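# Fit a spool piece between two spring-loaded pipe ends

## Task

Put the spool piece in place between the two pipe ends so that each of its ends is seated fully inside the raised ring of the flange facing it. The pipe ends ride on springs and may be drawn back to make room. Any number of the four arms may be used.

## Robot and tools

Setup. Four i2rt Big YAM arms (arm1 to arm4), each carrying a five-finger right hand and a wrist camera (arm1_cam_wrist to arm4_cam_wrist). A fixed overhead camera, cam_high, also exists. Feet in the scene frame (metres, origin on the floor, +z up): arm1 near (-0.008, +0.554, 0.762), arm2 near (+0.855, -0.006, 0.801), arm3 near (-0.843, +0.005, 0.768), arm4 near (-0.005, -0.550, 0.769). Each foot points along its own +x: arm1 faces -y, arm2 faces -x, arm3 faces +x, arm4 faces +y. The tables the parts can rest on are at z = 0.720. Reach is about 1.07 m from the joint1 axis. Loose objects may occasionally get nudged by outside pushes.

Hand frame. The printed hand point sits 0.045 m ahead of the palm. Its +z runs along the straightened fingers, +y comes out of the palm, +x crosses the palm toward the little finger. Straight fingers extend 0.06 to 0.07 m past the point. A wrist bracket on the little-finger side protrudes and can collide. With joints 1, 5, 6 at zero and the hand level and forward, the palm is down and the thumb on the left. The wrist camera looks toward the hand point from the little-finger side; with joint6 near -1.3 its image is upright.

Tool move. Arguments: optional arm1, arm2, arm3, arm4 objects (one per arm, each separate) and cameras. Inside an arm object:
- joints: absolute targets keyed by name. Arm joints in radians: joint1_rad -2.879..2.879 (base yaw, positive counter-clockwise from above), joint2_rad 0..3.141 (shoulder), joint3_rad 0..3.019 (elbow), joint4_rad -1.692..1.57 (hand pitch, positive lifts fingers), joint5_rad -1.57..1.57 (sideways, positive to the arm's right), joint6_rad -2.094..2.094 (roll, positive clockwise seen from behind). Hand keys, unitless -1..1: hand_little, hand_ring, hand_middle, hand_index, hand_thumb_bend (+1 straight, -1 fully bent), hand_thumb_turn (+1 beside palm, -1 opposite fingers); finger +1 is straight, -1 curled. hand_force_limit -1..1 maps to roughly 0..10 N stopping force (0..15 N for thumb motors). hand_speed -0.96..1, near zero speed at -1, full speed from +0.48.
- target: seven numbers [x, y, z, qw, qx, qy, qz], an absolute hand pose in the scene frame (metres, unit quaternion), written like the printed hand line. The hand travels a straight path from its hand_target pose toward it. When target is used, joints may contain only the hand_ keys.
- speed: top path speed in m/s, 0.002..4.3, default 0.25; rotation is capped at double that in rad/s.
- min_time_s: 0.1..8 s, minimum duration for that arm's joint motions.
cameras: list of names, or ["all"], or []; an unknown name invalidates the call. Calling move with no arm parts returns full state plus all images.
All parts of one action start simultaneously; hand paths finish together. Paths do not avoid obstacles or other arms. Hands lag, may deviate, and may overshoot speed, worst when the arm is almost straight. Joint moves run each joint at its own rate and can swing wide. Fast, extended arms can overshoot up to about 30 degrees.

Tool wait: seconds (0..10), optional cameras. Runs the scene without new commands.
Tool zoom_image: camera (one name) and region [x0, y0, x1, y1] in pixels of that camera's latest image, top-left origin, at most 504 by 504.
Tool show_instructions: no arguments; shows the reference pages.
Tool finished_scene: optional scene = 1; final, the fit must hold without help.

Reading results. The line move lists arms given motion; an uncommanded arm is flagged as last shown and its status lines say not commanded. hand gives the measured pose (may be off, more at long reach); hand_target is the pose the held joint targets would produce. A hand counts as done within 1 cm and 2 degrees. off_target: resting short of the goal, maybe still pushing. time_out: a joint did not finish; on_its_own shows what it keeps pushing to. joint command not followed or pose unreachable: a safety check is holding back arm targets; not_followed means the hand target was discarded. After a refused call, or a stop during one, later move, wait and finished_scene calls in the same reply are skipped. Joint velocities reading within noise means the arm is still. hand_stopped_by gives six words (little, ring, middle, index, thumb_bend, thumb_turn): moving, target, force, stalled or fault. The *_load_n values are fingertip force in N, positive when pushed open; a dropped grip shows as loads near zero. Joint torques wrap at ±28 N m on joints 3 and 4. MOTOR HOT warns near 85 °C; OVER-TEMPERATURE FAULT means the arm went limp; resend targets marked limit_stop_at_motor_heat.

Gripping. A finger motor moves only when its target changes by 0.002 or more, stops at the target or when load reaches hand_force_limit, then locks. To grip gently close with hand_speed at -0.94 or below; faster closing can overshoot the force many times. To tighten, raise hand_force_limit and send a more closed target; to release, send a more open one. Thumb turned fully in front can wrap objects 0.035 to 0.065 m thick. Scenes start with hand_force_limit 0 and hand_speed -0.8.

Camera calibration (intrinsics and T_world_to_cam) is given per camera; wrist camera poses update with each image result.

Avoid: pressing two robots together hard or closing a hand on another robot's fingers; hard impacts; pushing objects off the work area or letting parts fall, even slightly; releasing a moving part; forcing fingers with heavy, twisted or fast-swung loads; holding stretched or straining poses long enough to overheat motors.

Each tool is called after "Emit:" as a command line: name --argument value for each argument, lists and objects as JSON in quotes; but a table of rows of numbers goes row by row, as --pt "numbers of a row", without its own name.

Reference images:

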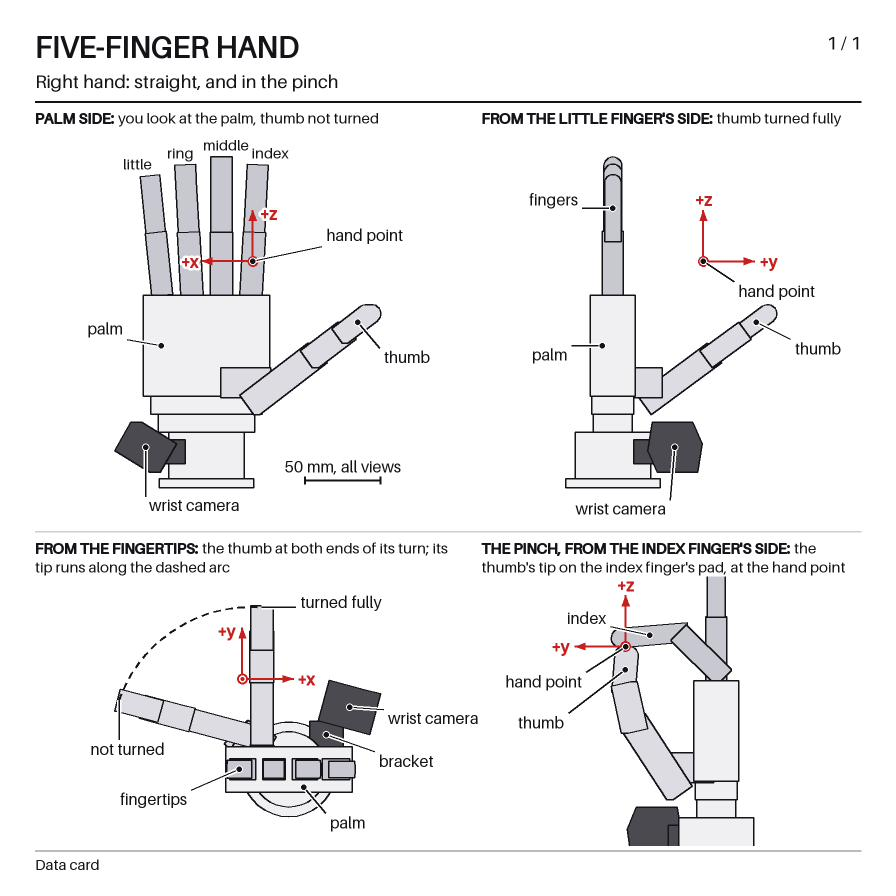

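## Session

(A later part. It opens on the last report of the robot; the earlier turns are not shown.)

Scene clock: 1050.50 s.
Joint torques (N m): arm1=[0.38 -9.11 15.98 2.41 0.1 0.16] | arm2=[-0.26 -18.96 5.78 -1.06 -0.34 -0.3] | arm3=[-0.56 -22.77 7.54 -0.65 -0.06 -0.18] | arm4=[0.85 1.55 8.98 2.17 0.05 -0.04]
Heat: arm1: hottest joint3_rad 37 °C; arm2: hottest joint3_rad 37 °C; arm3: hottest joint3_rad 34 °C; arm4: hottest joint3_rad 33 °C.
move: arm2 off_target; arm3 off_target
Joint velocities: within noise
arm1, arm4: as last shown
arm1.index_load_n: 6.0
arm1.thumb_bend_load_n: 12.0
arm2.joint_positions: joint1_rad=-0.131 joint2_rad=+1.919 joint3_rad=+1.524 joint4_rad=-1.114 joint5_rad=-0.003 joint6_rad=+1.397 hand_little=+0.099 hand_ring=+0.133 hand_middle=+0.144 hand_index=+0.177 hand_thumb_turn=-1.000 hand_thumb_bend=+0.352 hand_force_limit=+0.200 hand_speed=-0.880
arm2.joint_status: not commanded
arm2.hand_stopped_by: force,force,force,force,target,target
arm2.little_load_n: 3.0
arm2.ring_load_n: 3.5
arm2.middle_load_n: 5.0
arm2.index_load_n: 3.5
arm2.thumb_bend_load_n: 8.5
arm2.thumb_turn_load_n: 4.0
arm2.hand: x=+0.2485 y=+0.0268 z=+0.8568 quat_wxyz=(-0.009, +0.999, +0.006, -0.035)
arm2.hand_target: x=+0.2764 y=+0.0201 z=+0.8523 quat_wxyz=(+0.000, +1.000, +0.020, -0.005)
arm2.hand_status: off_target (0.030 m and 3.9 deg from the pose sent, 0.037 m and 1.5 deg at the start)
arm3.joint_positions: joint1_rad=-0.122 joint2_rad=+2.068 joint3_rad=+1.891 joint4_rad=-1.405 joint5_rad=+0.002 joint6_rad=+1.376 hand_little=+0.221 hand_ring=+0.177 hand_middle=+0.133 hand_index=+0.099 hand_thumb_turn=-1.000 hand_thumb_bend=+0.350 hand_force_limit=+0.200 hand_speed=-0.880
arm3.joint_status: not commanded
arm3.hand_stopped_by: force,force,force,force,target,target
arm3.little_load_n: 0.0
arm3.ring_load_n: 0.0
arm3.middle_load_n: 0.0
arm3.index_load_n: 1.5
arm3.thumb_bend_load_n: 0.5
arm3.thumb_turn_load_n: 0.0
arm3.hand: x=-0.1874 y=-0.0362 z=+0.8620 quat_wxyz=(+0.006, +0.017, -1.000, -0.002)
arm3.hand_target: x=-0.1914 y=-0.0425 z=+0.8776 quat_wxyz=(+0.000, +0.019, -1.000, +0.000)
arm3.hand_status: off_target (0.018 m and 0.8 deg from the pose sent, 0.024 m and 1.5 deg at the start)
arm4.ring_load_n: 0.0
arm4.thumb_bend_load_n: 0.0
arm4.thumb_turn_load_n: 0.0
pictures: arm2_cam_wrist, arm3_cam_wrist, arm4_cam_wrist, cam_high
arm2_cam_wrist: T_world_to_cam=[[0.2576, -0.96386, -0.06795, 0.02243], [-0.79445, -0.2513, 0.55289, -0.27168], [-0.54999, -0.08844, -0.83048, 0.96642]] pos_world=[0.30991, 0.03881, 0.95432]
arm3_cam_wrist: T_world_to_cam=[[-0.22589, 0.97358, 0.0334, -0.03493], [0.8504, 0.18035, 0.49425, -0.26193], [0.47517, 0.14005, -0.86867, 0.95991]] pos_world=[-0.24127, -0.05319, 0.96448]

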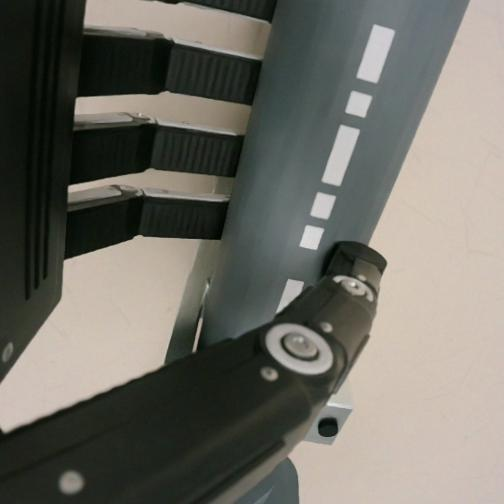

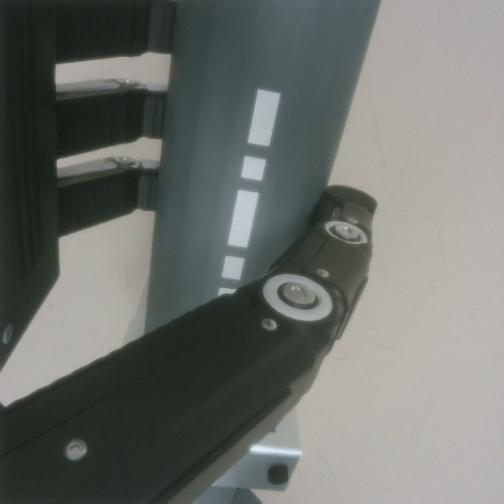

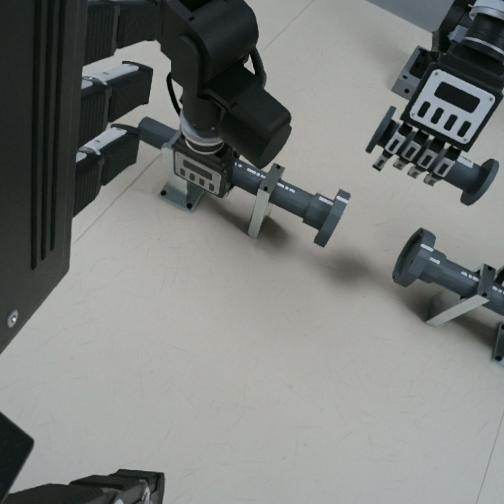

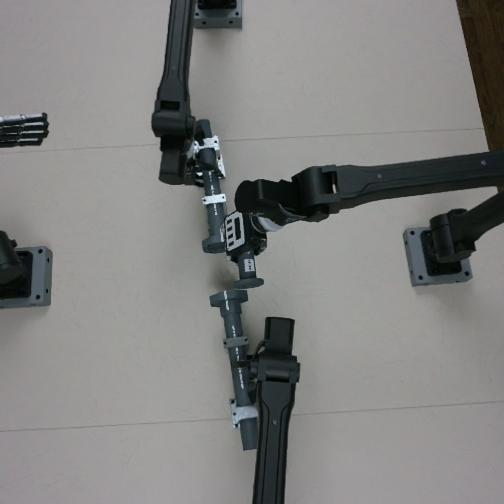

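Emit:
move --arm2 '{"joints": {"hand_little": 1, "hand_ring": 1, "hand_middle": 1, "hand_index": 1, "hand_thumb_bend": 1, "hand_speed": -0.6}}' --arm3 '{"joints": {"hand_little": 1, "hand_ring": 1, "hand_middle": 1, "hand_index": 1, "hand_thumb_bend": 1, "hand_speed": -0.6}}' --arm1 '{"target": [0.03, 0.18, 1.08, 0.0113, -0.0273, 0.9234, -0.3825], "speed": 0.15}'

Emit:
move --arm2 '{"target": [0.255, 0.0, 1.0, 0, 0.9997, 0.0195, -0.010], "speed": 0.2}' --arm3 '{"target": [-0.18, -0.05, 1.0, 0, -0.0195, 0.9998, 0], "speed": 0.2}'

Emit:
move --arm2 '{"target": [0.22, -0.12, 1.0, 0.2786, -0.6334, -0.6726, -0.2624], "speed": 0.3}' --arm3 '{"target": [-0.14, -0.14, 1.0, 0.2624, -0.6726, 0.6334, 0.2786], "speed": 0.3}' --cameras '["all"]'

Scene clock: 1245.80 s.
Joint torques (N m): arm1=[-0.5 -3.72 10.89 1.62 -0.07 0.1] | arm2=[-0.09 -17.55 7.86 0.16 -0.11 -0.08] | arm3=[-0.85 -21.13 7.61 -0.29 -0.04 -0.17] | arm4=[0.79 1.61 8.98 2.18 0.05 -0.04]
Heat: arm1: hottest joint3_rad 43 °C; arm2: hottest joint3_rad 34 °C; arm3: hottest joint2_rad 35 °C; arm4: hottest joint3_rad 33 °C.
move: arm1 done; arm2 done; arm3 done
Joint velocities: within noise
arm1.joint_positions: joint1_rad=-0.010 joint2_rad=+0.942 joint3_rad=+1.131 joint4_rad=-0.976 joint5_rad=-0.024 joint6_rad=-0.036 hand_little=+0.400 hand_ring=+0.108 hand_middle=+0.105 hand_index=+0.105 hand_thumb_turn=-1.000 hand_thumb_bend=+0.303 hand_force_limit=-0.700 hand_speed=-0.940
arm1.joint_status: not commanded
arm1.hand_stopped_by: target,force,force,force,target,target
arm1.little_load_n: 0.0
arm1.ring_load_n: 1.5
arm1.middle_load_n: 3.0
arm1.index_load_n: 6.0
arm1.thumb_bend_load_n: 12.0
arm1.thumb_turn_load_n: 0.0
arm1.hand: x=+0.0290 y=+0.1795 z=+1.0774 quat_wxyz=(-0.010, +0.027, -0.924, +0.382)
arm1.hand_target: x=+0.0301 y=+0.1800 z=+1.0798 quat_wxyz=(-0.011, +0.027, -0.924, +0.382)
arm1.hand_status: done (0.003 m and 0.2 deg from the pose sent, 0.162 m and 5.0 deg at the start)
arm2.joint_positions: joint1_rad=-0.131 joint2_rad=+1.903 joint3_rad=+1.497 joint4_rad=-1.148 joint5_rad=-0.009 joint6_rad=+1.377 hand_little=+1.000 hand_ring=+1.000 hand_middle=+1.000 hand_index=+1.000 hand_thumb_turn=-1.000 hand_thumb_bend=+1.000 hand_force_limit=+0.200 hand_speed=-0.600
arm2.joint_status: all done
arm2.hand_stopped_by: target,target,target,target,target,target
arm2.little_load_n: 0.0
arm2.ring_load_n: 0.0
arm2.middle_load_n: 0.0
arm2.index_load_n: 0.0
arm2.thumb_bend_load_n: -0.5
arm2.thumb_turn_load_n: 0.0
arm2.hand: x=+0.2683 y=+0.0219 z=+0.8549 quat_wxyz=(-0.002, +1.000, +0.016, -0.013)
arm2.hand_target: x=+0.2763 y=+0.0200 z=+0.8524 quat_wxyz=(+0.000, +1.000, +0.020, -0.005)
arm2.hand_status: not commanded
arm3.joint_positions: joint1_rad=-0.123 joint2_rad=+2.055 joint3_rad=+1.890 joint4_rad=-1.410 joint5_rad=+0.001 joint6_rad=+1.371 hand_little=+1.000 hand_ring=+1.000 hand_middle=+1.000 hand_index=+1.000 hand_thumb_turn=-1.000 hand_thumb_bend=+1.000 hand_force_limit=+0.200 hand_speed=-0.600
arm3.joint_status: all done
arm3.hand_stopped_by: target,target,target,target,target,target
arm3.little_load_n: 0.0
arm3.ring_load_n: 0.0
arm3.middle_load_n: 0.0
arm3.index_load_n: 0.0
arm3.thumb_bend_load_n: 0.0
arm3.thumb_turn_load_n: 0.0
arm3.hand: x=-0.1892 y=-0.0366 z=+0.8696 quat_wxyz=(+0.003, +0.019, -1.000, -0.002)
arm3.hand_target: x=-0.1914 y=-0.0422 z=+0.8776 quat_wxyz=(+0.000, +0.020, -1.000, +0.000)
arm3.hand_status: not commanded
arm4: as last shown
pictures: none

Scene clock: 1247.27 s.
Joint torques (N m): arm1=[-0.32 -3.72 10.91 1.61 -0.07 0.1] | arm2=[0.32 -16.21 13.81 0.05 -0.07 0.1] | arm3=[-1.08 -20.6 10.13 -0.27 -0.19 -0.18] | arm4=[0.79 1.61 8.96 2.17 0.05 -0.05]
Heat: arm1: hottest joint3_rad 43 °C; arm2: hottest joint3_rad 35 °C; arm3: hottest joint2_rad 35 °C; arm4: hottest joint3_rad 33 °C.
move: arm2 off_target; arm3 off_target
Joint velocities: within noise
arm1, arm4: as last shown
arm1.thumb_bend_load_n: 11.5
arm2.joint_positions: joint1_rad=-0.100 joint2_rad=+1.838 joint3_rad=+1.764 joint4_rad=-1.512 joint5_rad=-0.012 joint6_rad=+1.401 hand_little=+1.000 hand_ring=+1.000 hand_middle=+1.000 hand_index=+1.000 hand_thumb_turn=-1.000 hand_thumb_bend=+1.000 hand_force_limit=+0.200 hand_speed=-0.600
arm2.joint_status: not commanded
arm2.hand_stopped_by: target,target,target,target,target,target
arm2.little_load_n: 0.0
arm2.ring_load_n: 0.0
arm2.middle_load_n: 0.0
arm2.index_load_n: 0.0
arm2.thumb_bend_load_n: 0.0
arm2.thumb_turn_load_n: 0.0
arm2.hand: x=+0.2680 y=+0.0024 z=+0.9883 quat_wxyz=(+0.002, +1.000, +0.020, +0.002)
arm2.hand_target: x=+0.2557 y=-0.0001 z=+1.0001 quat_wxyz=(+0.000, +1.000, +0.019, -0.010)
arm2.hand_status: off_target (0.018 m and 1.4 deg from the pose sent, 0.147 m and 0.6 deg at the start)
arm3.joint_positions: joint1_rad=-0.133 joint2_rad=+2.047 joint3_rad=+2.177 joint4_rad=-1.683 joint5_rad=+0.000 joint6_rad=+1.365 hand_little=+1.000 hand_ring=+1.000 hand_middle=+1.000 hand_index=+1.000 hand_thumb_turn=-1.000 hand_thumb_bend=+1.000 hand_force_limit=+0.200 hand_speed=-0.600
arm3.joint_status: not commanded
arm3.hand_stopped_by: target,target,target,target,target,target
arm3.little_load_n: 0.0
arm3.ring_load_n: 0.0
arm3.middle_load_n: 0.0
arm3.index_load_n: 0.0
arm3.thumb_bend_load_n: 0.0
arm3.thumb_turn_load_n: 0.0
arm3.hand: x=-0.1845 y=-0.0439 z=+0.9839 quat_wxyz=(-0.008, +0.017, -1.000, +0.000)
arm3.hand_target: x=-0.1807 y=-0.0498 z=+0.9995 quat_wxyz=(-0.022, +0.017, -1.000, +0.002)
arm3.hand_status: off_target (0.018 m and 0.9 deg from the pose sent, 0.131 m and 0.4 deg at the start; a joint's target at an end of its range on 24 of 44 steps)
pictures: none

Scene clock: 1251.30 s.
Joint torques (N m): arm1=[-0.38 -3.72 10.91 1.59 -0.06 0.09] | arm2=[-0.38 -19.96 14.35 0.02 0.62 -0.1] | arm3=[-0.09 -23.36 10.61 0.05 -0.62 -0.19] | arm4=[0.79 1.55 8.96 2.17 0.05 -0.04]
Heat: arm1: hottest joint3_rad 43 °C; arm2: hottest joint3_rad 35 °C; arm3: hottest joint2_rad 35 °C; arm4: hottest joint3_rad 33 °C.
move: arm2 off_target; arm3 off_target
Joint velocities: within noise
arm1, arm4: as last shown
arm2.joint_positions: joint1_rad=+0.363 joint2_rad=+2.210 joint3_rad=+2.317 joint4_rad=-1.688 joint5_rad=+0.754 joint6_rad=+0.204 hand_little=+1.000 hand_ring=+1.000 hand_middle=+1.000 hand_index=+1.000 hand_thumb_turn=-1.000 hand_thumb_bend=+1.000 hand_force_limit=+0.200 hand_speed=-0.600
arm2.joint_status: not commanded
arm2.hand_stopped_by: target,target,target,target,target,target
arm2.little_load_n: 0.0
arm2.ring_load_n: 0.0
arm2.middle_load_n: 0.0
arm2.index_load_n: 0.0
arm2.thumb_bend_load_n: 0.0
arm2.thumb_turn_load_n: 0.0
arm2.hand: x=+0.2303 y=-0.1154 z=+0.9959 quat_wxyz=(-0.324, +0.612, +0.697, +0.187)
arm2.hand_target: x=+0.2209 y=-0.1195 z=+0.9994 quat_wxyz=(-0.329, +0.611, +0.697, +0.180)
arm2.hand_status: off_target (0.012 m and 10.7 deg from the pose sent, 0.132 m and 99.4 deg at the start; a joint's target at an end of its range on 101 of 121 steps)
arm3.joint_positions: joint1_rad=-0.381 joint2_rad=+2.461 joint3_rad=+2.758 joint4_rad=-1.683 joint5_rad=-0.831 joint6_rad=-0.138 hand_little=+1.000 hand_ring=+1.000 hand_middle=+1.000 hand_index=+1.000 hand_thumb_turn=-1.000 hand_thumb_bend=+1.000 hand_force_limit=+0.200 hand_speed=-0.600
arm3.joint_status: not commanded
arm3.hand_stopped_by: target,target,target,target,target,target
arm3.little_load_n: 0.0
arm3.ring_load_n: 0.0
arm3.middle_load_n: 0.0
arm3.index_load_n: 0.0
arm3.thumb_bend_load_n: 0.0
arm3.thumb_turn_load_n: 0.0
arm3.hand: x=-0.1429 y=-0.1346 z=+0.9967 quat_wxyz=(-0.393, +0.576, -0.706, -0.123)
arm3.hand_target: x=-0.1409 y=-0.1395 z=+0.9994 quat_wxyz=(-0.396, +0.581, -0.702, -0.113)
arm3.hand_status: off_target (0.007 m and 27.1 deg from the pose sent, 0.107 m and 99.4 deg at the start; pose on its path clipped on 44 of 121 steps; a joint's target at an end of its range on 83 of 121 steps)
pictures: arm1_cam_wrist, arm2_cam_wrist, arm3_cam_wrist, arm4_cam_wrist, cam_high
arm1_cam_wrist: T_world_to_cam=[[-0.33933, 0.64643, -0.68336, 0.62565], [0.77836, 0.60089, 0.18191, -0.3306], [0.52822, -0.47017, -0.70706, 0.94476]] pos_world=[-0.02941, 0.23841, 1.15568]
arm2_cam_wrist: T_world_to_cam=[[0.92481, 0.38014, 0.01505, -0.18165], [0.37248, -0.89673, -0.23904, 0.04672], [-0.07737, 0.22667, -0.97089, 1.12669]] pos_world=[0.23776, -0.14444, 1.1078]
arm3_cam_wrist: T_world_to_cam=[[-0.90981, 0.14353, -0.38942, 0.27823], [-0.32419, 0.3401, 0.88274, -0.882], [0.25914, 0.92937, -0.2629, 0.54118]] pos_world=[-0.17304, -0.24292, 1.0292]

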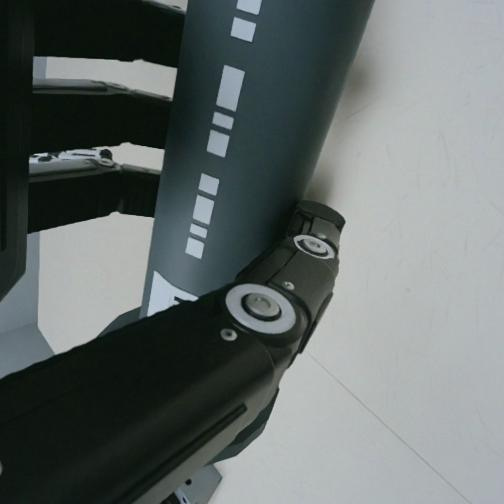

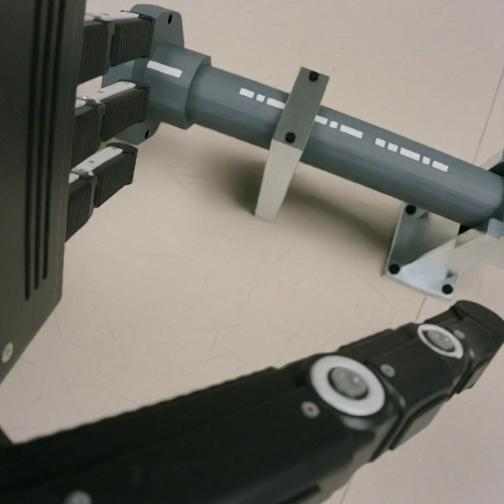

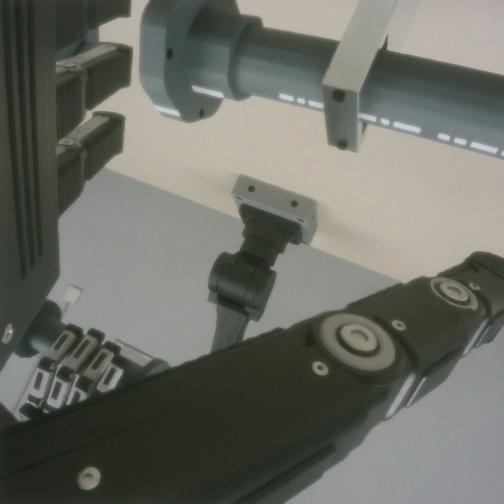

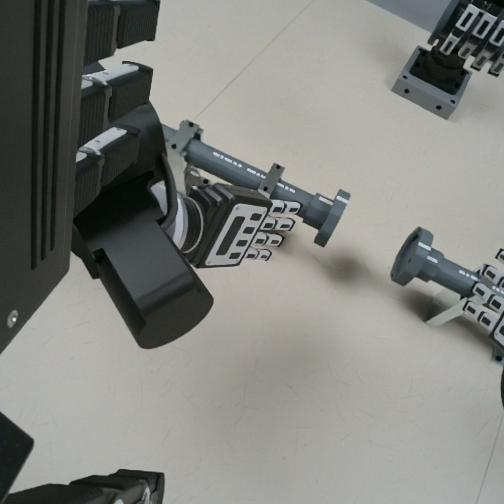

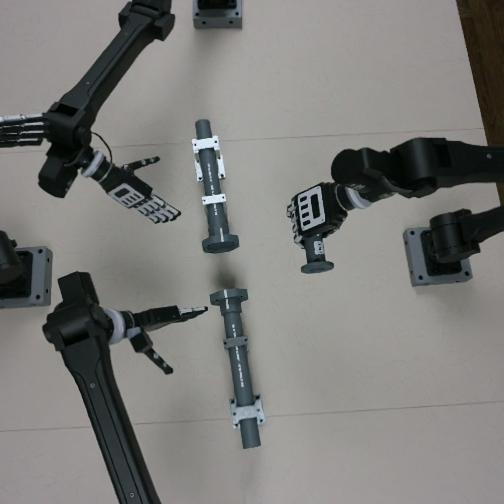

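Emit:
zoom_image --camera "arm2_cam_wrist" --region '[80, 0, 330, 250]'

Emit:
zoom_image --camera "arm3_cam_wrist" --region '[120, 0, 400, 180]'

Scaled by 2.016 from the camera's image (finer frame: 720x720).

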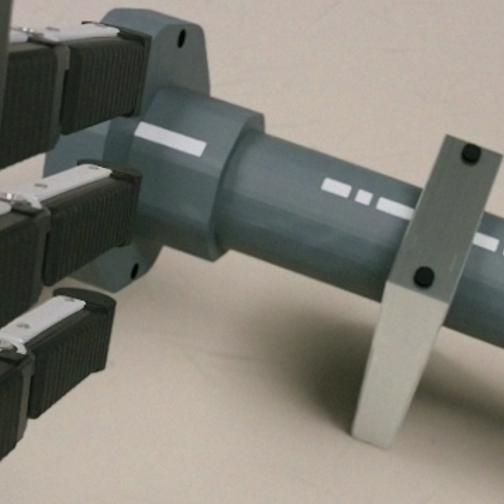

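Scaled by 1.800 from the camera's image (finer frame: 720x720).

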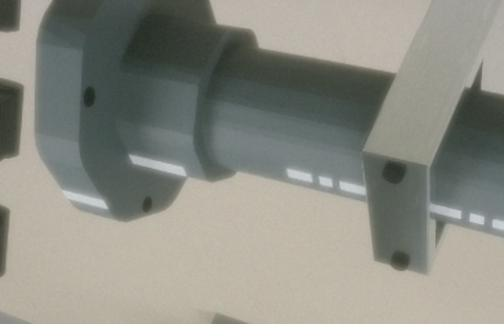

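Emit:
move --arm2 '{"target": [0.42, -0.1, 1.12, 0.2786, -0.6334, -0.6726, -0.2624], "speed": 0.3}' --arm3 '{"target": [-0.40, -0.1, 1.12, 0.2624, -0.6726, 0.6334, 0.2786], "speed": 0.3}'

Emit:
move --arm4 '{"target": [0.130, -0.165, 0.875, 0.2825, -0.6232, -0.6820, -0.2582], "speed": 0.3}' --cameras '["all"]'

Emit:
zoom_image --camera "cam_high" --region '[130, 200, 290, 340]'

Scene clock: 1398.30 s.
Joint torques (N m): arm1=[-0.38 -3.66 10.93 1.61 -0.07 0.1] | arm2=[0.26 -12.57 8.43 0.24 0.47 0.04] | arm3=[-0.56 -13.33 8.02 -0.1 -0.54 -0.12] | arm4=[0.79 1.61 8.98 2.18 0.05 -0.05]
Heat: arm1: hottest joint3_rad 38 °C; arm2: hottest joint3_rad 42 °C; arm3: hottest joint2_rad 37 °C; arm4: hottest joint3_rad 34 °C.
move: arm2 off_target; arm3 off_target
Joint velocities: within noise
arm1, arm4: as last shown
arm1.index_load_n: 6.5
arm1.thumb_bend_load_n: 12.0
arm2.joint_positions: joint1_rad=+0.447 joint2_rad=+1.591 joint3_rad=+1.774 joint4_rad=-1.691 joint5_rad=+0.735 joint6_rad=+0.239 hand_little=+1.000 hand_ring=+1.000 hand_middle=+1.000 hand_index=+1.000 hand_thumb_turn=-1.000 hand_thumb_bend=+1.000 hand_force_limit=+0.200 hand_speed=-0.600
arm2.joint_status: not commanded
arm2.hand_stopped_by: target,target,target,target,target,target
arm2.little_load_n: 0.0
arm2.ring_load_n: 0.0
arm2.middle_load_n: 0.0
arm2.index_load_n: 0.0
arm2.thumb_bend_load_n: 0.0
arm2.thumb_turn_load_n: 0.0
arm2.hand: x=+0.4176 y=-0.0966 z=+1.1308 quat_wxyz=(-0.341, +0.606, +0.706, +0.133)
arm2.hand_target: x=+0.4201 y=-0.0993 z=+1.1196 quat_wxyz=(-0.334, +0.601, +0.711, +0.146)
arm2.hand_status: off_target (0.012 m and 17.2 deg from the pose sent, 0.227 m and 10.7 deg at the start; a joint's target at an end of its range on 54 of 55 steps)
arm3.joint_positions: joint1_rad=-0.492 joint2_rad=+1.627 joint3_rad=+1.803 joint4_rad=-1.686 joint5_rad=-0.748 joint6_rad=-0.380 hand_little=+1.000 hand_ring=+1.000 hand_middle=+1.000 hand_index=+1.000 hand_thumb_turn=-1.000 hand_thumb_bend=+1.000 hand_force_limit=+0.200 hand_speed=-0.600
arm3.joint_status: not commanded
arm3.hand_stopped_by: target,target,target,target,target,target
arm3.little_load_n: -0.5
arm3.ring_load_n: 0.0
arm3.middle_load_n: 0.0
arm3.index_load_n: 0.0
arm3.thumb_bend_load_n: 0.0
arm3.thumb_turn_load_n: 0.0
arm3.hand: x=-0.4006 y=-0.0975 z=+1.1227 quat_wxyz=(-0.355, +0.614, -0.699, -0.093)
arm3.hand_target: x=-0.3999 y=-0.0996 z=+1.1192 quat_wxyz=(-0.353, +0.616, -0.698, -0.096)
arm3.hand_status: off_target (0.004 m and 25.8 deg from the pose sent, 0.287 m and 27.1 deg at the start; pose on its path clipped on 27 of 55 steps; a joint's target at an end of its range on 54 of 55 steps)
pictures: none

Scene clock: 1400.67 s.
Joint torques (N m): arm1=[-0.38 -3.72 10.92 1.62 -0.06 0.1] | arm2=[0.26 -12.51 8.38 0.28 0.47 0.05] | arm3=[0.15 -13.33 8.08 -0.05 -0.56 -0.15] | arm4=[-0.09 -5.71 9.57 2.41 -0.16 -0.19]
Heat: arm1: hottest joint3_rad 38 °C; arm2: hottest joint3_rad 42 °C; arm3: hottest joint2_rad 36 °C; arm4: hottest joint3_rad 34 °C.
move: arm4 off_target
Joint velocities: within noise
arm1, arm2, arm3: as last shown
arm1.index_load_n: 6.0
arm3.little_load_n: 0.0
arm3.hand_target: x=-0.3999 y=-0.0995 z=+1.1193 quat_wxyz=(-0.353, +0.616, -0.698, -0.096)
arm4.joint_positions: joint1_rad=-0.313 joint2_rad=+1.046 joint3_rad=+0.559 joint4_rad=-0.379 joint5_rad=-0.279 joint6_rad=-1.849 hand_little=+1.000 hand_ring=+1.000 hand_middle=+1.000 hand_index=+1.000 hand_thumb_turn=+1.000 hand_thumb_bend=+1.000 hand_force_limit=+0.000 hand_speed=-0.800
arm4.joint_status: not commanded
arm4.hand_stopped_by: target,target,target,target,target,target
arm4.little_load_n: 0.0
arm4.ring_load_n: 0.0
arm4.middle_load_n: 0.0
arm4.index_load_n: 0.0
arm4.thumb_bend_load_n: 0.0
arm4.thumb_turn_load_n: 0.0
arm4.hand: x=+0.1218 y=-0.1726 z=+0.8657 quat_wxyz=(-0.281, +0.628, +0.684, +0.242)
arm4.hand_target: x=+0.1298 y=-0.1654 z=+0.8752 quat_wxyz=(-0.282, +0.623, +0.682, +0.258)
arm4.hand_status: off_target (0.015 m and 1.9 deg from the pose sent, 0.458 m and 17.1 deg at the start)
pictures: arm1_cam_wrist, arm2_cam_wrist, arm3_cam_wrist, arm4_cam_wrist, cam_high
arm1_cam_wrist: T_world_to_cam=[[-0.33933, 0.64643, -0.68336, 0.62565], [0.77836, 0.60089, 0.18191, -0.3306], [0.52822, -0.47017, -0.70706, 0.94476]] pos_world=[-0.02941, 0.23841, 1.15568]
arm2_cam_wrist: T_world_to_cam=[[0.89766, 0.43295, -0.08226, -0.23759], [0.40674, -0.88578, -0.22353, -0.00467], [-0.16964, 0.16719, -0.97122, 1.30102]] pos_world=[0.43588, -0.11879, 1.24299]
arm3_cam_wrist: T_world_to_cam=[[-0.91598, 0.05536, -0.39739, 0.08546], [-0.33912, 0.4225, 0.84053, -1.04], [0.21443, 0.90467, -0.36823, 0.70449]] pos_world=[-0.42547, -0.20267, 1.16753]
arm4_cam_wrist: T_world_to_cam=[[0.92767, 0.35712, 0.10906, -0.14276], [0.37287, -0.90152, -0.21961, -0.0107], [0.01989, 0.24439, -0.96947, 0.99106]] pos_world=[0.11671, -0.20087, 0.97403]

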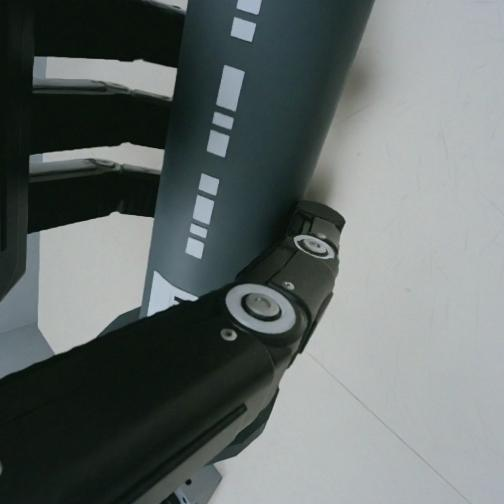

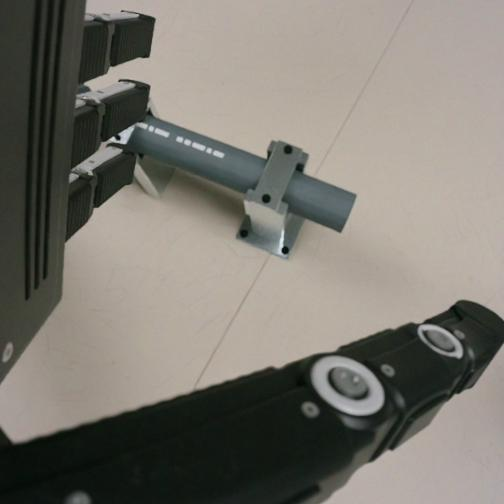

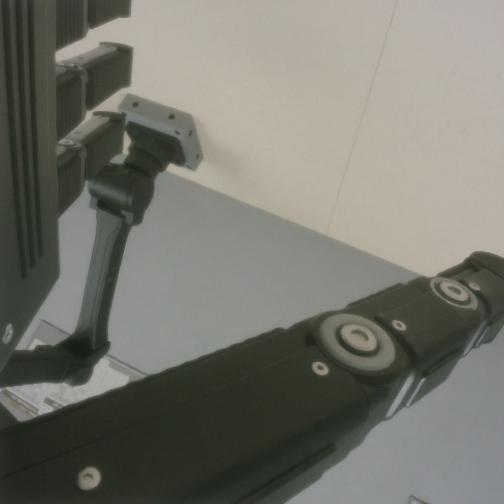

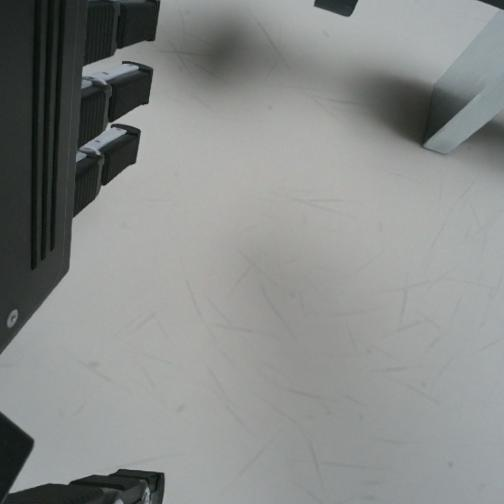

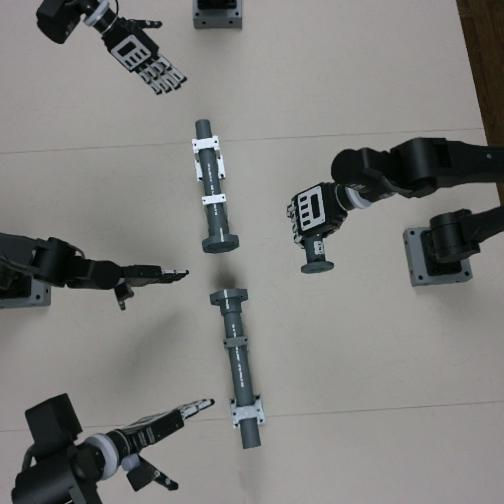

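Scaled by 3.150 from the camera's image (finer frame: 720x720).

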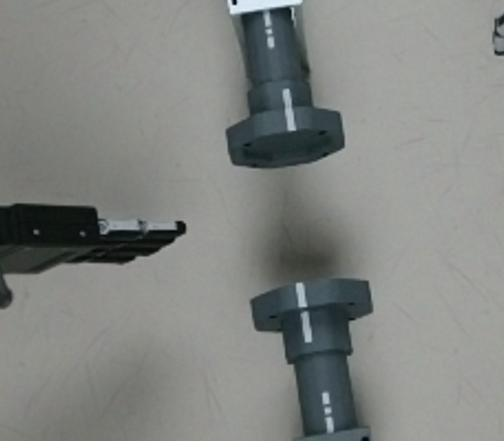

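Emit:
move --arm4 '{"target": [0.164, -0.136, 0.868, 0.2825, -0.6232, -0.6820, -0.2582], "speed": 0.12}' --cameras '["arm4_cam_wrist", "cam_high", "arm2_cam_wrist"]'

Emit:
zoom_image --camera "cam_high" --region '[170, 240, 260, 330]'

Scene clock: 1421.70 s.
Joint torques (N m): arm1=[-0.38 -3.66 10.92 1.58 -0.07 0.09] | arm2=[0.38 -12.69 8.34 0.23 0.47 0.04] | arm3=[-0.03 -13.27 7.82 -0.02 -0.55 -0.15] | arm4=[-0.03 -6.48 11.34 2.33 -0.4 -0.16]
Heat: arm1: hottest joint3_rad 38 °C; arm2: hottest joint3_rad 41 °C; arm3: hottest joint2_rad 34 °C; arm4: hottest joint3_rad 34 °C.
move: arm4 off_target
Joint velocities: within noise
arm1, arm2, arm3: as last shown
arm2.index_load_n: -0.5
arm4.joint_positions: joint1_rad=-0.387 joint2_rad=+1.171 joint3_rad=+0.603 joint4_rad=-0.335 joint5_rad=-0.323 joint6_rad=-1.907 hand_little=+1.000 hand_ring=+1.000 hand_middle=+1.000 hand_index=+1.000 hand_thumb_turn=+1.000 hand_thumb_bend=+1.000 hand_force_limit=+0.000 hand_speed=-0.800
arm4.joint_status: not commanded
arm4.hand_stopped_by: target,target,target,target,target,target
arm4.little_load_n: 0.0
arm4.ring_load_n: 0.0
arm4.middle_load_n: 0.5
arm4.index_load_n: 0.0
arm4.thumb_bend_load_n: 0.0
arm4.thumb_turn_load_n: 0.0
arm4.hand: x=+0.1509 y=-0.1561 z=+0.8484 quat_wxyz=(-0.276, +0.633, +0.685, +0.234)
arm4.hand_target: x=+0.1634 y=-0.1376 z=+0.8687 quat_wxyz=(-0.282, +0.623, +0.682, +0.258)
arm4.hand_status: off_target (0.031 m and 3.0 deg from the pose sent, 0.056 m and 1.9 deg at the start)
pictures: arm2_cam_wrist, arm4_cam_wrist, cam_high
arm2_cam_wrist: T_world_to_cam=[[0.89766, 0.43295, -0.08226, -0.23759], [0.40674, -0.88578, -0.22353, -0.00467], [-0.16964, 0.16719, -0.97122, 1.30102]] pos_world=[0.43588, -0.11879, 1.24299]
arm4_cam_wrist: T_world_to_cam=[[0.92958, 0.35571, 0.09673, -0.16389], [0.36832, -0.90701, -0.20415, -0.0237], [0.01512, 0.2254, -0.97415, 0.97148]] pos_world=[0.14639, -0.18217, 0.95738]

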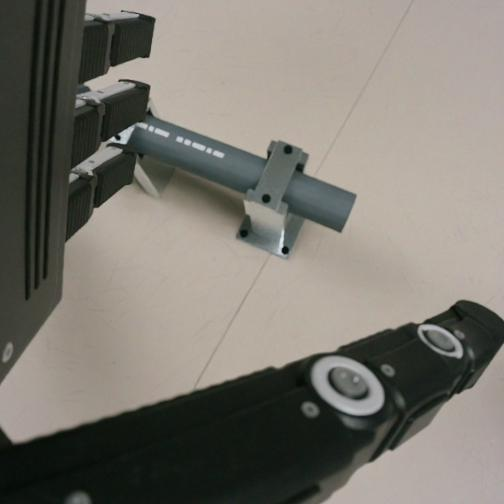

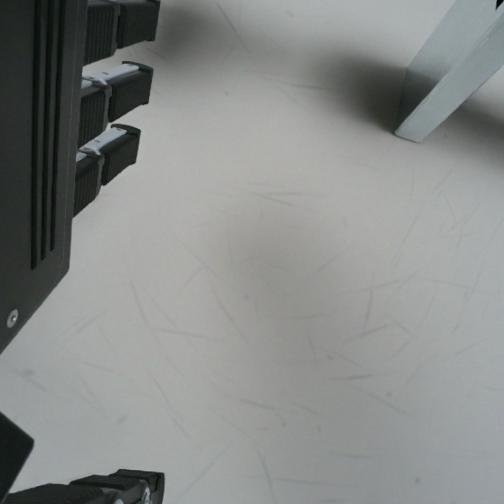

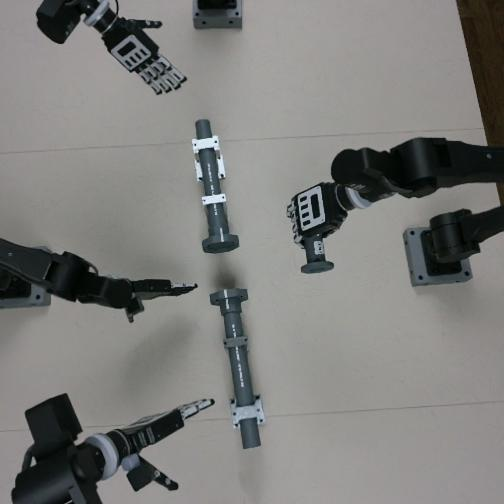

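Scaled by 5.600 from the camera's image (finer frame: 720x720).

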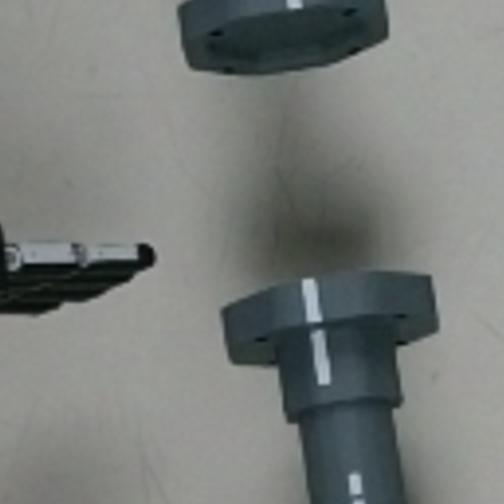

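Emit:
move --arm4 '{"target": [0.167, -0.105, 0.845, 0.2746, -0.6434, -0.6630, -0.2665], "speed": 0.1}' --cameras '["arm4_cam_wrist", "cam_high", "arm2_cam_wrist"]'

Emit:
zoom_image --camera "cam_high" --region '[170, 240, 260, 330]'

Scene clock: 1467.27 s.
Joint torques (N m): arm1=[-0.32 -3.72 10.93 1.61 -0.07 0.09] | arm2=[0.09 -12.51 8.36 0.28 0.47 0.05] | arm3=[-0.79 -13.57 7.99 -0.16 -0.56 -0.14] | arm4=[1.67 -8.18 10.99 2.47 -0.02 0.09]
Heat: arm1: hottest joint3_rad 38 °C; arm2: hottest joint3_rad 39 °C; arm3: hottest joint2_rad 32 °C; arm4: hottest joint3_rad 35 °C.
move: arm4 off_target
Joint velocities: within noise
arm1, arm2, arm3: as last shown
arm1.thumb_bend_load_n: 11.5
arm2.ring_load_n: 0.5
arm2.index_load_n: 0.0
arm4.joint_positions: joint1_rad=-0.364 joint2_rad=+1.306 joint3_rad=+0.634 joint4_rad=-0.213 joint5_rad=-0.260 joint6_rad=-1.851 hand_little=+1.000 hand_ring=+1.000 hand_middle=+1.000 hand_index=+1.000 hand_thumb_turn=+1.000 hand_thumb_bend=+1.000 hand_force_limit=+0.000 hand_speed=-0.800
arm4.joint_status: not commanded
arm4.hand_stopped_by: target,target,target,target,target,target
arm4.little_load_n: 0.0
arm4.ring_load_n: 0.0
arm4.middle_load_n: 0.0
arm4.index_load_n: 0.0
arm4.thumb_bend_load_n: 0.0
arm4.thumb_turn_load_n: 0.0
arm4.hand: x=+0.1633 y=-0.1295 z=+0.8255 quat_wxyz=(-0.263, +0.651, +0.668, +0.246)
arm4.hand_target: x=+0.1663 y=-0.1063 z=+0.8458 quat_wxyz=(-0.275, +0.643, +0.663, +0.266)
arm4.hand_status: off_target (0.032 m and 2.9 deg from the pose sent, 0.054 m and 4.6 deg at the start)
pictures: arm2_cam_wrist, arm4_cam_wrist, cam_high
arm2_cam_wrist: T_world_to_cam=[[0.89766, 0.43295, -0.08226, -0.23759], [0.40674, -0.88578, -0.22353, -0.00467], [-0.16964, 0.16719, -0.97122, 1.30102]] pos_world=[0.43588, -0.11879, 1.24299]
arm4_cam_wrist: T_world_to_cam=[[0.9472, 0.30151, 0.10912, -0.20271], [0.31785, -0.92776, -0.19554, -0.01039], [0.04228, 0.2199, -0.97461, 0.93814]] pos_world=[0.15564, -0.15482, 0.93441]

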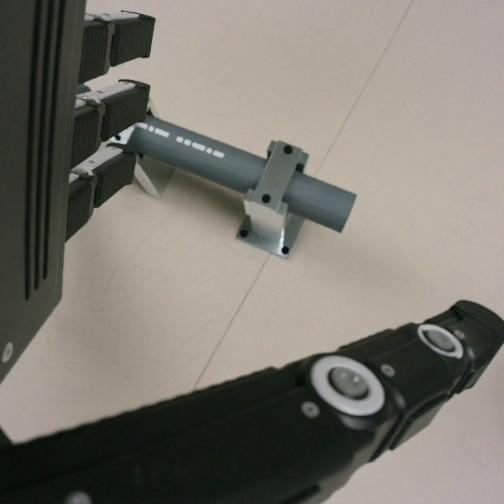

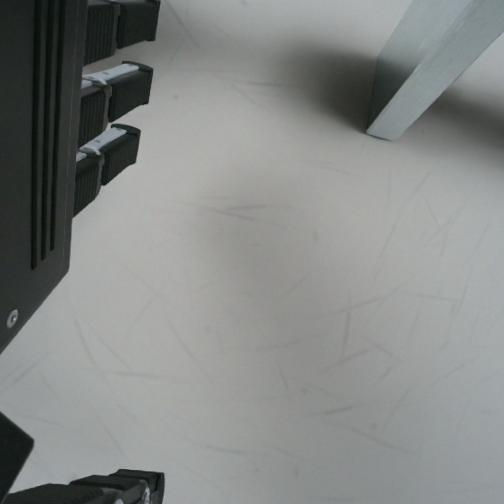

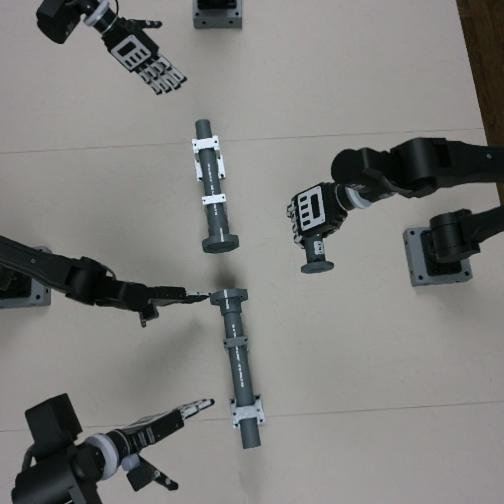

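Scaled by 5.600 from the camera's image (finer frame: 720x720).

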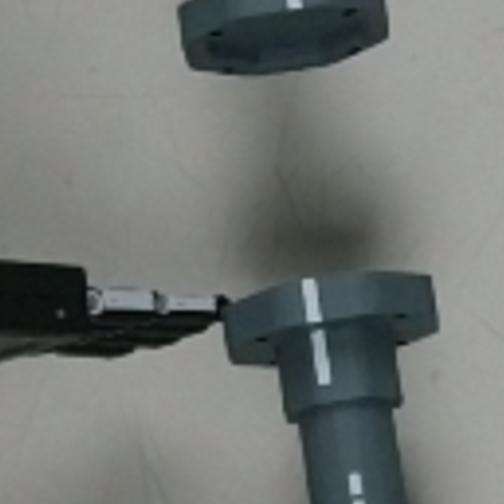

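Emit:
move --arm4 '{"target": [0.150, -0.110, 0.848, 0.2746, -0.6434, -0.6630, -0.2665], "speed": 0.1}' --cameras '["cam_high"]'

Emit:
zoom_image --camera "cam_high" --region '[170, 240, 260, 330]'

Scene clock: 1478.20 s.
Joint torques (N m): arm1=[-0.32 -3.66 10.92 1.62 -0.06 0.09] | arm2=[0.15 -12.51 8.4 0.29 0.46 0.04] | arm3=[-0.62 -13.68 8.03 -0.05 -0.55 -0.14] | arm4=[1.73 -10.11 9.59 2.33 -0.07 0.07]
Heat: arm1: hottest joint3_rad 38 °C; arm2: hottest joint3_rad 38 °C; arm3: hottest joint3_rad 32 °C; arm4: hottest joint3_rad 35 °C.
move: arm4 off_target
Joint velocities: within noise
arm1, arm2, arm3: as last shown
arm1.middle_load_n: 3.5
arm2.little_load_n: -0.5
arm2.ring_load_n: 0.0
arm2.thumb_turn_load_n: 0.5
arm4.joint_positions: joint1_rad=-0.323 joint2_rad=+1.298 joint3_rad=+0.634 joint4_rad=-0.213 joint5_rad=-0.230 joint6_rad=-1.817 hand_little=+1.000 hand_ring=+1.000 hand_middle=+1.000 hand_index=+1.000 hand_thumb_turn=+1.000 hand_thumb_bend=+1.000 hand_force_limit=+0.000 hand_speed=-0.800
arm4.joint_status: not commanded
arm4.hand_stopped_by: target,target,target,target,target,target
arm4.little_load_n: 0.0
arm4.ring_load_n: 0.0
arm4.middle_load_n: 0.0
arm4.index_load_n: 0.0
arm4.thumb_bend_load_n: 0.0
arm4.thumb_turn_load_n: 0.0
arm4.hand: x=+0.1508 y=-0.1260 z=+0.8283 quat_wxyz=(-0.261, +0.652, +0.668, +0.247)
arm4.hand_target: x=+0.1499 y=-0.1106 z=+0.8483 quat_wxyz=(-0.275, +0.643, +0.663, +0.266)
arm4.hand_status: off_target (0.025 m and 2.9 deg from the pose sent, 0.033 m and 2.9 deg at the start)

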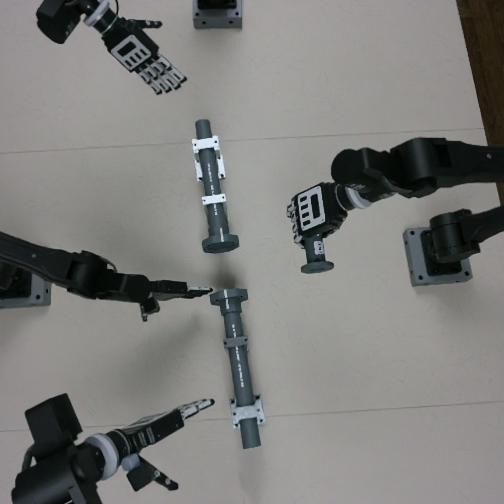

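Scaled by 5.600 from the camera's image (finer frame: 720x720).

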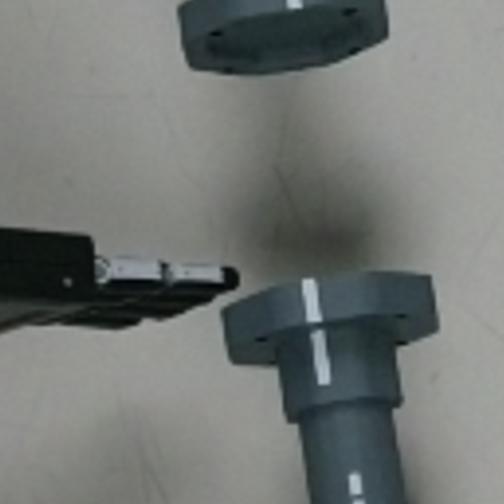

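Emit:
move --arm4 '{"target": [0.151, -0.070, 0.824, 0.2746, -0.6434, -0.6630, -0.2665], "speed": 0.08}' --cameras '["cam_high", "arm4_cam_wrist"]'

Emit:
zoom_image --camera "cam_high" --region '[170, 240, 260, 330]'

Scene clock: 1494.60 s.
Joint torques (N m): arm1=[-0.32 -3.72 10.92 1.61 -0.07 0.09] | arm2=[0.44 -12.63 8.36 0.23 0.46 0.05] | arm3=[-0.38 -13.74 7.88 -0.03 -0.55 -0.15] | arm4=[1.73 -9.47 10.43 2.39 -0.05 0.09]
Heat: arm1: hottest joint3_rad 38 °C; arm2: hottest joint3_rad 38 °C; arm3: hottest joint3_rad 32 °C; arm4: hottest joint3_rad 35 °C.
move: arm4 off_target
Joint velocities: within noise
arm1.joint_positions: joint1_rad=-0.010 joint2_rad=+0.942 joint3_rad=+1.131 joint4_rad=-0.976 joint5_rad=-0.024 joint6_rad=-0.036 hand_little=+0.400 hand_ring=+0.108 hand_middle=+0.105 hand_index=+0.105 hand_thumb_turn=-1.000 hand_thumb_bend=+0.303 hand_force_limit=-0.700 hand_speed=-0.940
arm1.joint_status: not commanded
arm1.hand_stopped_by: target,force,force,force,target,target
arm1.little_load_n: 0.0
arm1.ring_load_n: 1.5
arm1.middle_load_n: 3.0
arm1.index_load_n: 6.0
arm1.thumb_bend_load_n: 11.5
arm1.thumb_turn_load_n: 0.0
arm1.hand: x=+0.0290 y=+0.1795 z=+1.0774 quat_wxyz=(-0.010, +0.027, -0.924, +0.382)
arm1.hand_target: x=+0.0301 y=+0.1800 z=+1.0798 quat_wxyz=(-0.011, +0.027, -0.924, +0.382)
arm1.hand_status: not commanded
arm2, arm3: as last shown
arm2.little_load_n: 0.0
arm2.thumb_turn_load_n: 0.0
arm4.joint_positions: joint1_rad=-0.295 joint2_rad=+1.424 joint3_rad=+0.681 joint4_rad=-0.123 joint5_rad=-0.211 joint6_rad=-1.796 hand_little=+1.000 hand_ring=+1.000 hand_middle=+1.000 hand_index=+1.000 hand_thumb_turn=+1.000 hand_thumb_bend=+1.000 hand_force_limit=+0.000 hand_speed=-0.800
arm4.joint_status: not commanded
arm4.hand_stopped_by: target,target,target,target,target,target
arm4.little_load_n: 0.0
arm4.ring_load_n: 0.0
arm4.middle_load_n: 0.0
arm4.index_load_n: 0.0
arm4.thumb_bend_load_n: 0.0
arm4.thumb_turn_load_n: 0.0
arm4.hand: x=+0.1506 y=-0.0938 z=+0.8083 quat_wxyz=(-0.262, +0.651, +0.667, +0.250)
arm4.hand_target: x=+0.1504 y=-0.0712 z=+0.8247 quat_wxyz=(-0.275, +0.643, +0.663, +0.266)
arm4.hand_status: off_target (0.029 m and 2.6 deg from the pose sent, 0.056 m and 2.9 deg at the start)
pictures: arm4_cam_wrist, cam_high
arm4_cam_wrist: T_world_to_cam=[[0.94767, 0.29748, 0.11585, -0.20549], [0.31555, -0.92789, -0.19862, 0.02627], [0.04841, 0.22479, -0.9732, 0.91245]] pos_world=[0.14228, -0.1196, 0.91703]

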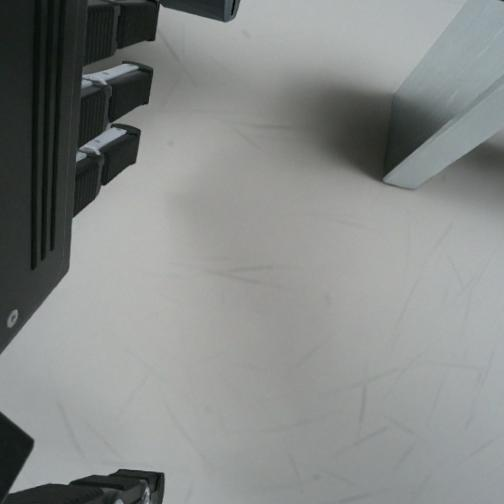

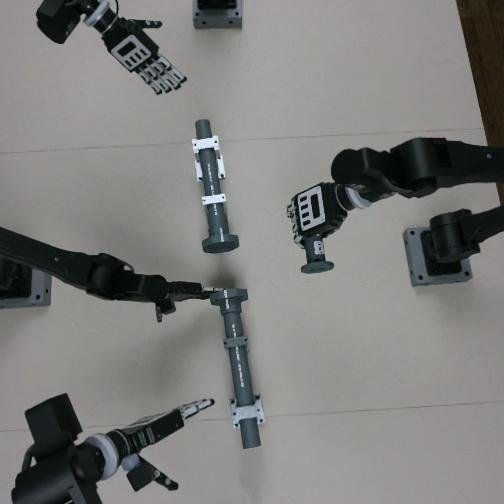

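Scaled by 5.600 from the camera's image (finer frame: 720x720).

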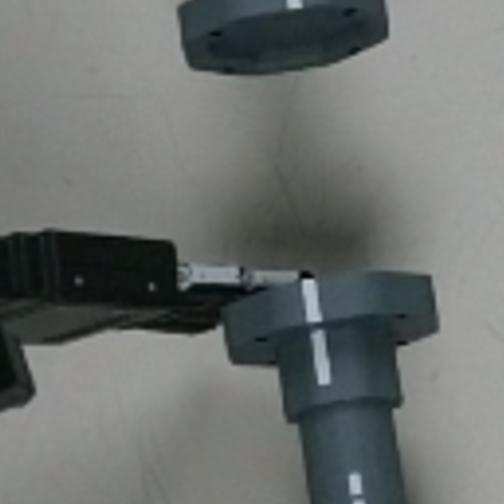

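Emit:
move --arm4 '{"target": [0.19, -0.0675, 0.824, 0.2746, -0.6434, -0.6630, -0.2665], "speed": 0.06}' --cameras '["cam_high", "arm4_cam_wrist"]'

Emit:
zoom_image --camera "cam_high" --region '[170, 240, 260, 330]'

Scene clock: 1505.60 s.
Joint torques (N m): arm1=[-0.32 -3.72 10.91 1.65 -0.06 0.1] | arm2=[0.5 -12.69 8.43 0.27 0.47 0.04] | arm3=[-0.5 -13.33 8.06 -0.18 -0.57 -0.11] | arm4=[-1.49 -9.29 11.15 1.43 0.31 -0.05]
Heat: arm1: hottest joint3_rad 38 °C; arm2: hottest joint3_rad 38 °C; arm3: hottest joint3_rad 32 °C; arm4: hottest joint3_rad 35 °C.
move: arm4 off_target
Joint velocities: within noise
arm1, arm2, arm3: as last shown
arm1.middle_load_n: 3.5
arm4.joint_positions: joint1_rad=-0.344 joint2_rad=+1.453 joint3_rad=+0.711 joint4_rad=-0.123 joint5_rad=-0.283 joint6_rad=-1.855 hand_little=+1.000 hand_ring=+1.000 hand_middle=+1.000 hand_index=+1.000 hand_thumb_turn=+1.000 hand_thumb_bend=+1.000 hand_force_limit=+0.000 hand_speed=-0.800
arm4.joint_status: not commanded
arm4.hand_stopped_by: target,target,target,target,target,target
arm4.little_load_n: 0.0
arm4.ring_load_n: 0.0
arm4.middle_load_n: 0.5
arm4.index_load_n: 0.0
arm4.thumb_bend_load_n: 0.0
arm4.thumb_turn_load_n: 0.0
arm4.hand: x=+0.1643 y=-0.0828 z=+0.8100 quat_wxyz=(-0.278, +0.635, +0.677, +0.247)
arm4.hand_target: x=+0.1895 y=-0.0694 z=+0.8247 quat_wxyz=(-0.274, +0.643, +0.663, +0.267)
arm4.hand_status: off_target (0.033 m and 2.9 deg from the pose sent, 0.050 m and 2.6 deg at the start)
pictures: arm4_cam_wrist, cam_high
arm4_cam_wrist: T_world_to_cam=[[0.93578, 0.33464, 0.11108, -0.2131], [0.35156, -0.90962, -0.22135, 0.04651], [0.02697, 0.24619, -0.96885, 0.9128]] pos_world=[0.15845, -0.1111, 0.91833]

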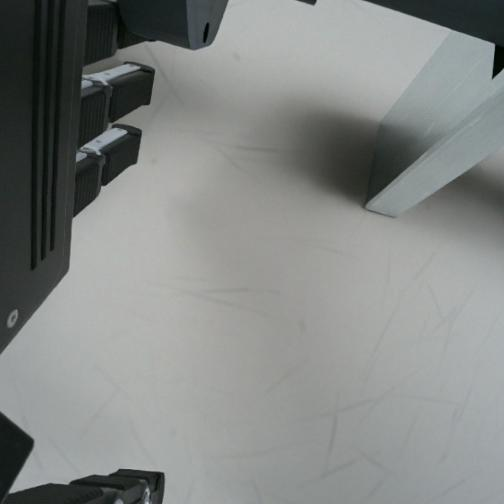

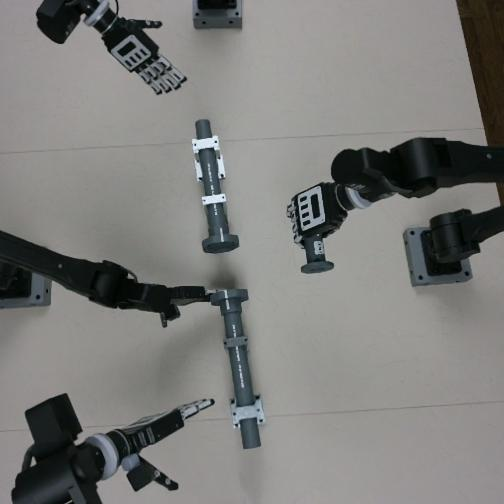

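Scaled by 5.600 from the camera's image (finer frame: 720x720).

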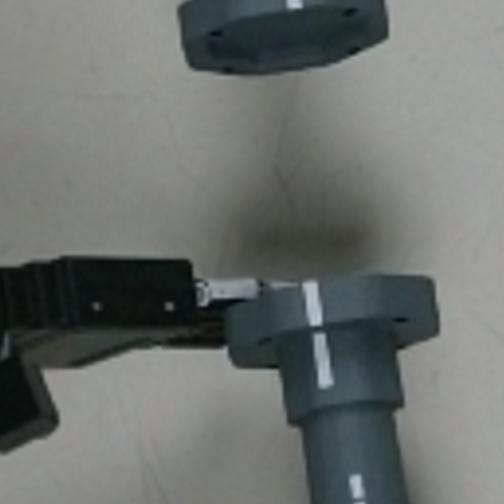

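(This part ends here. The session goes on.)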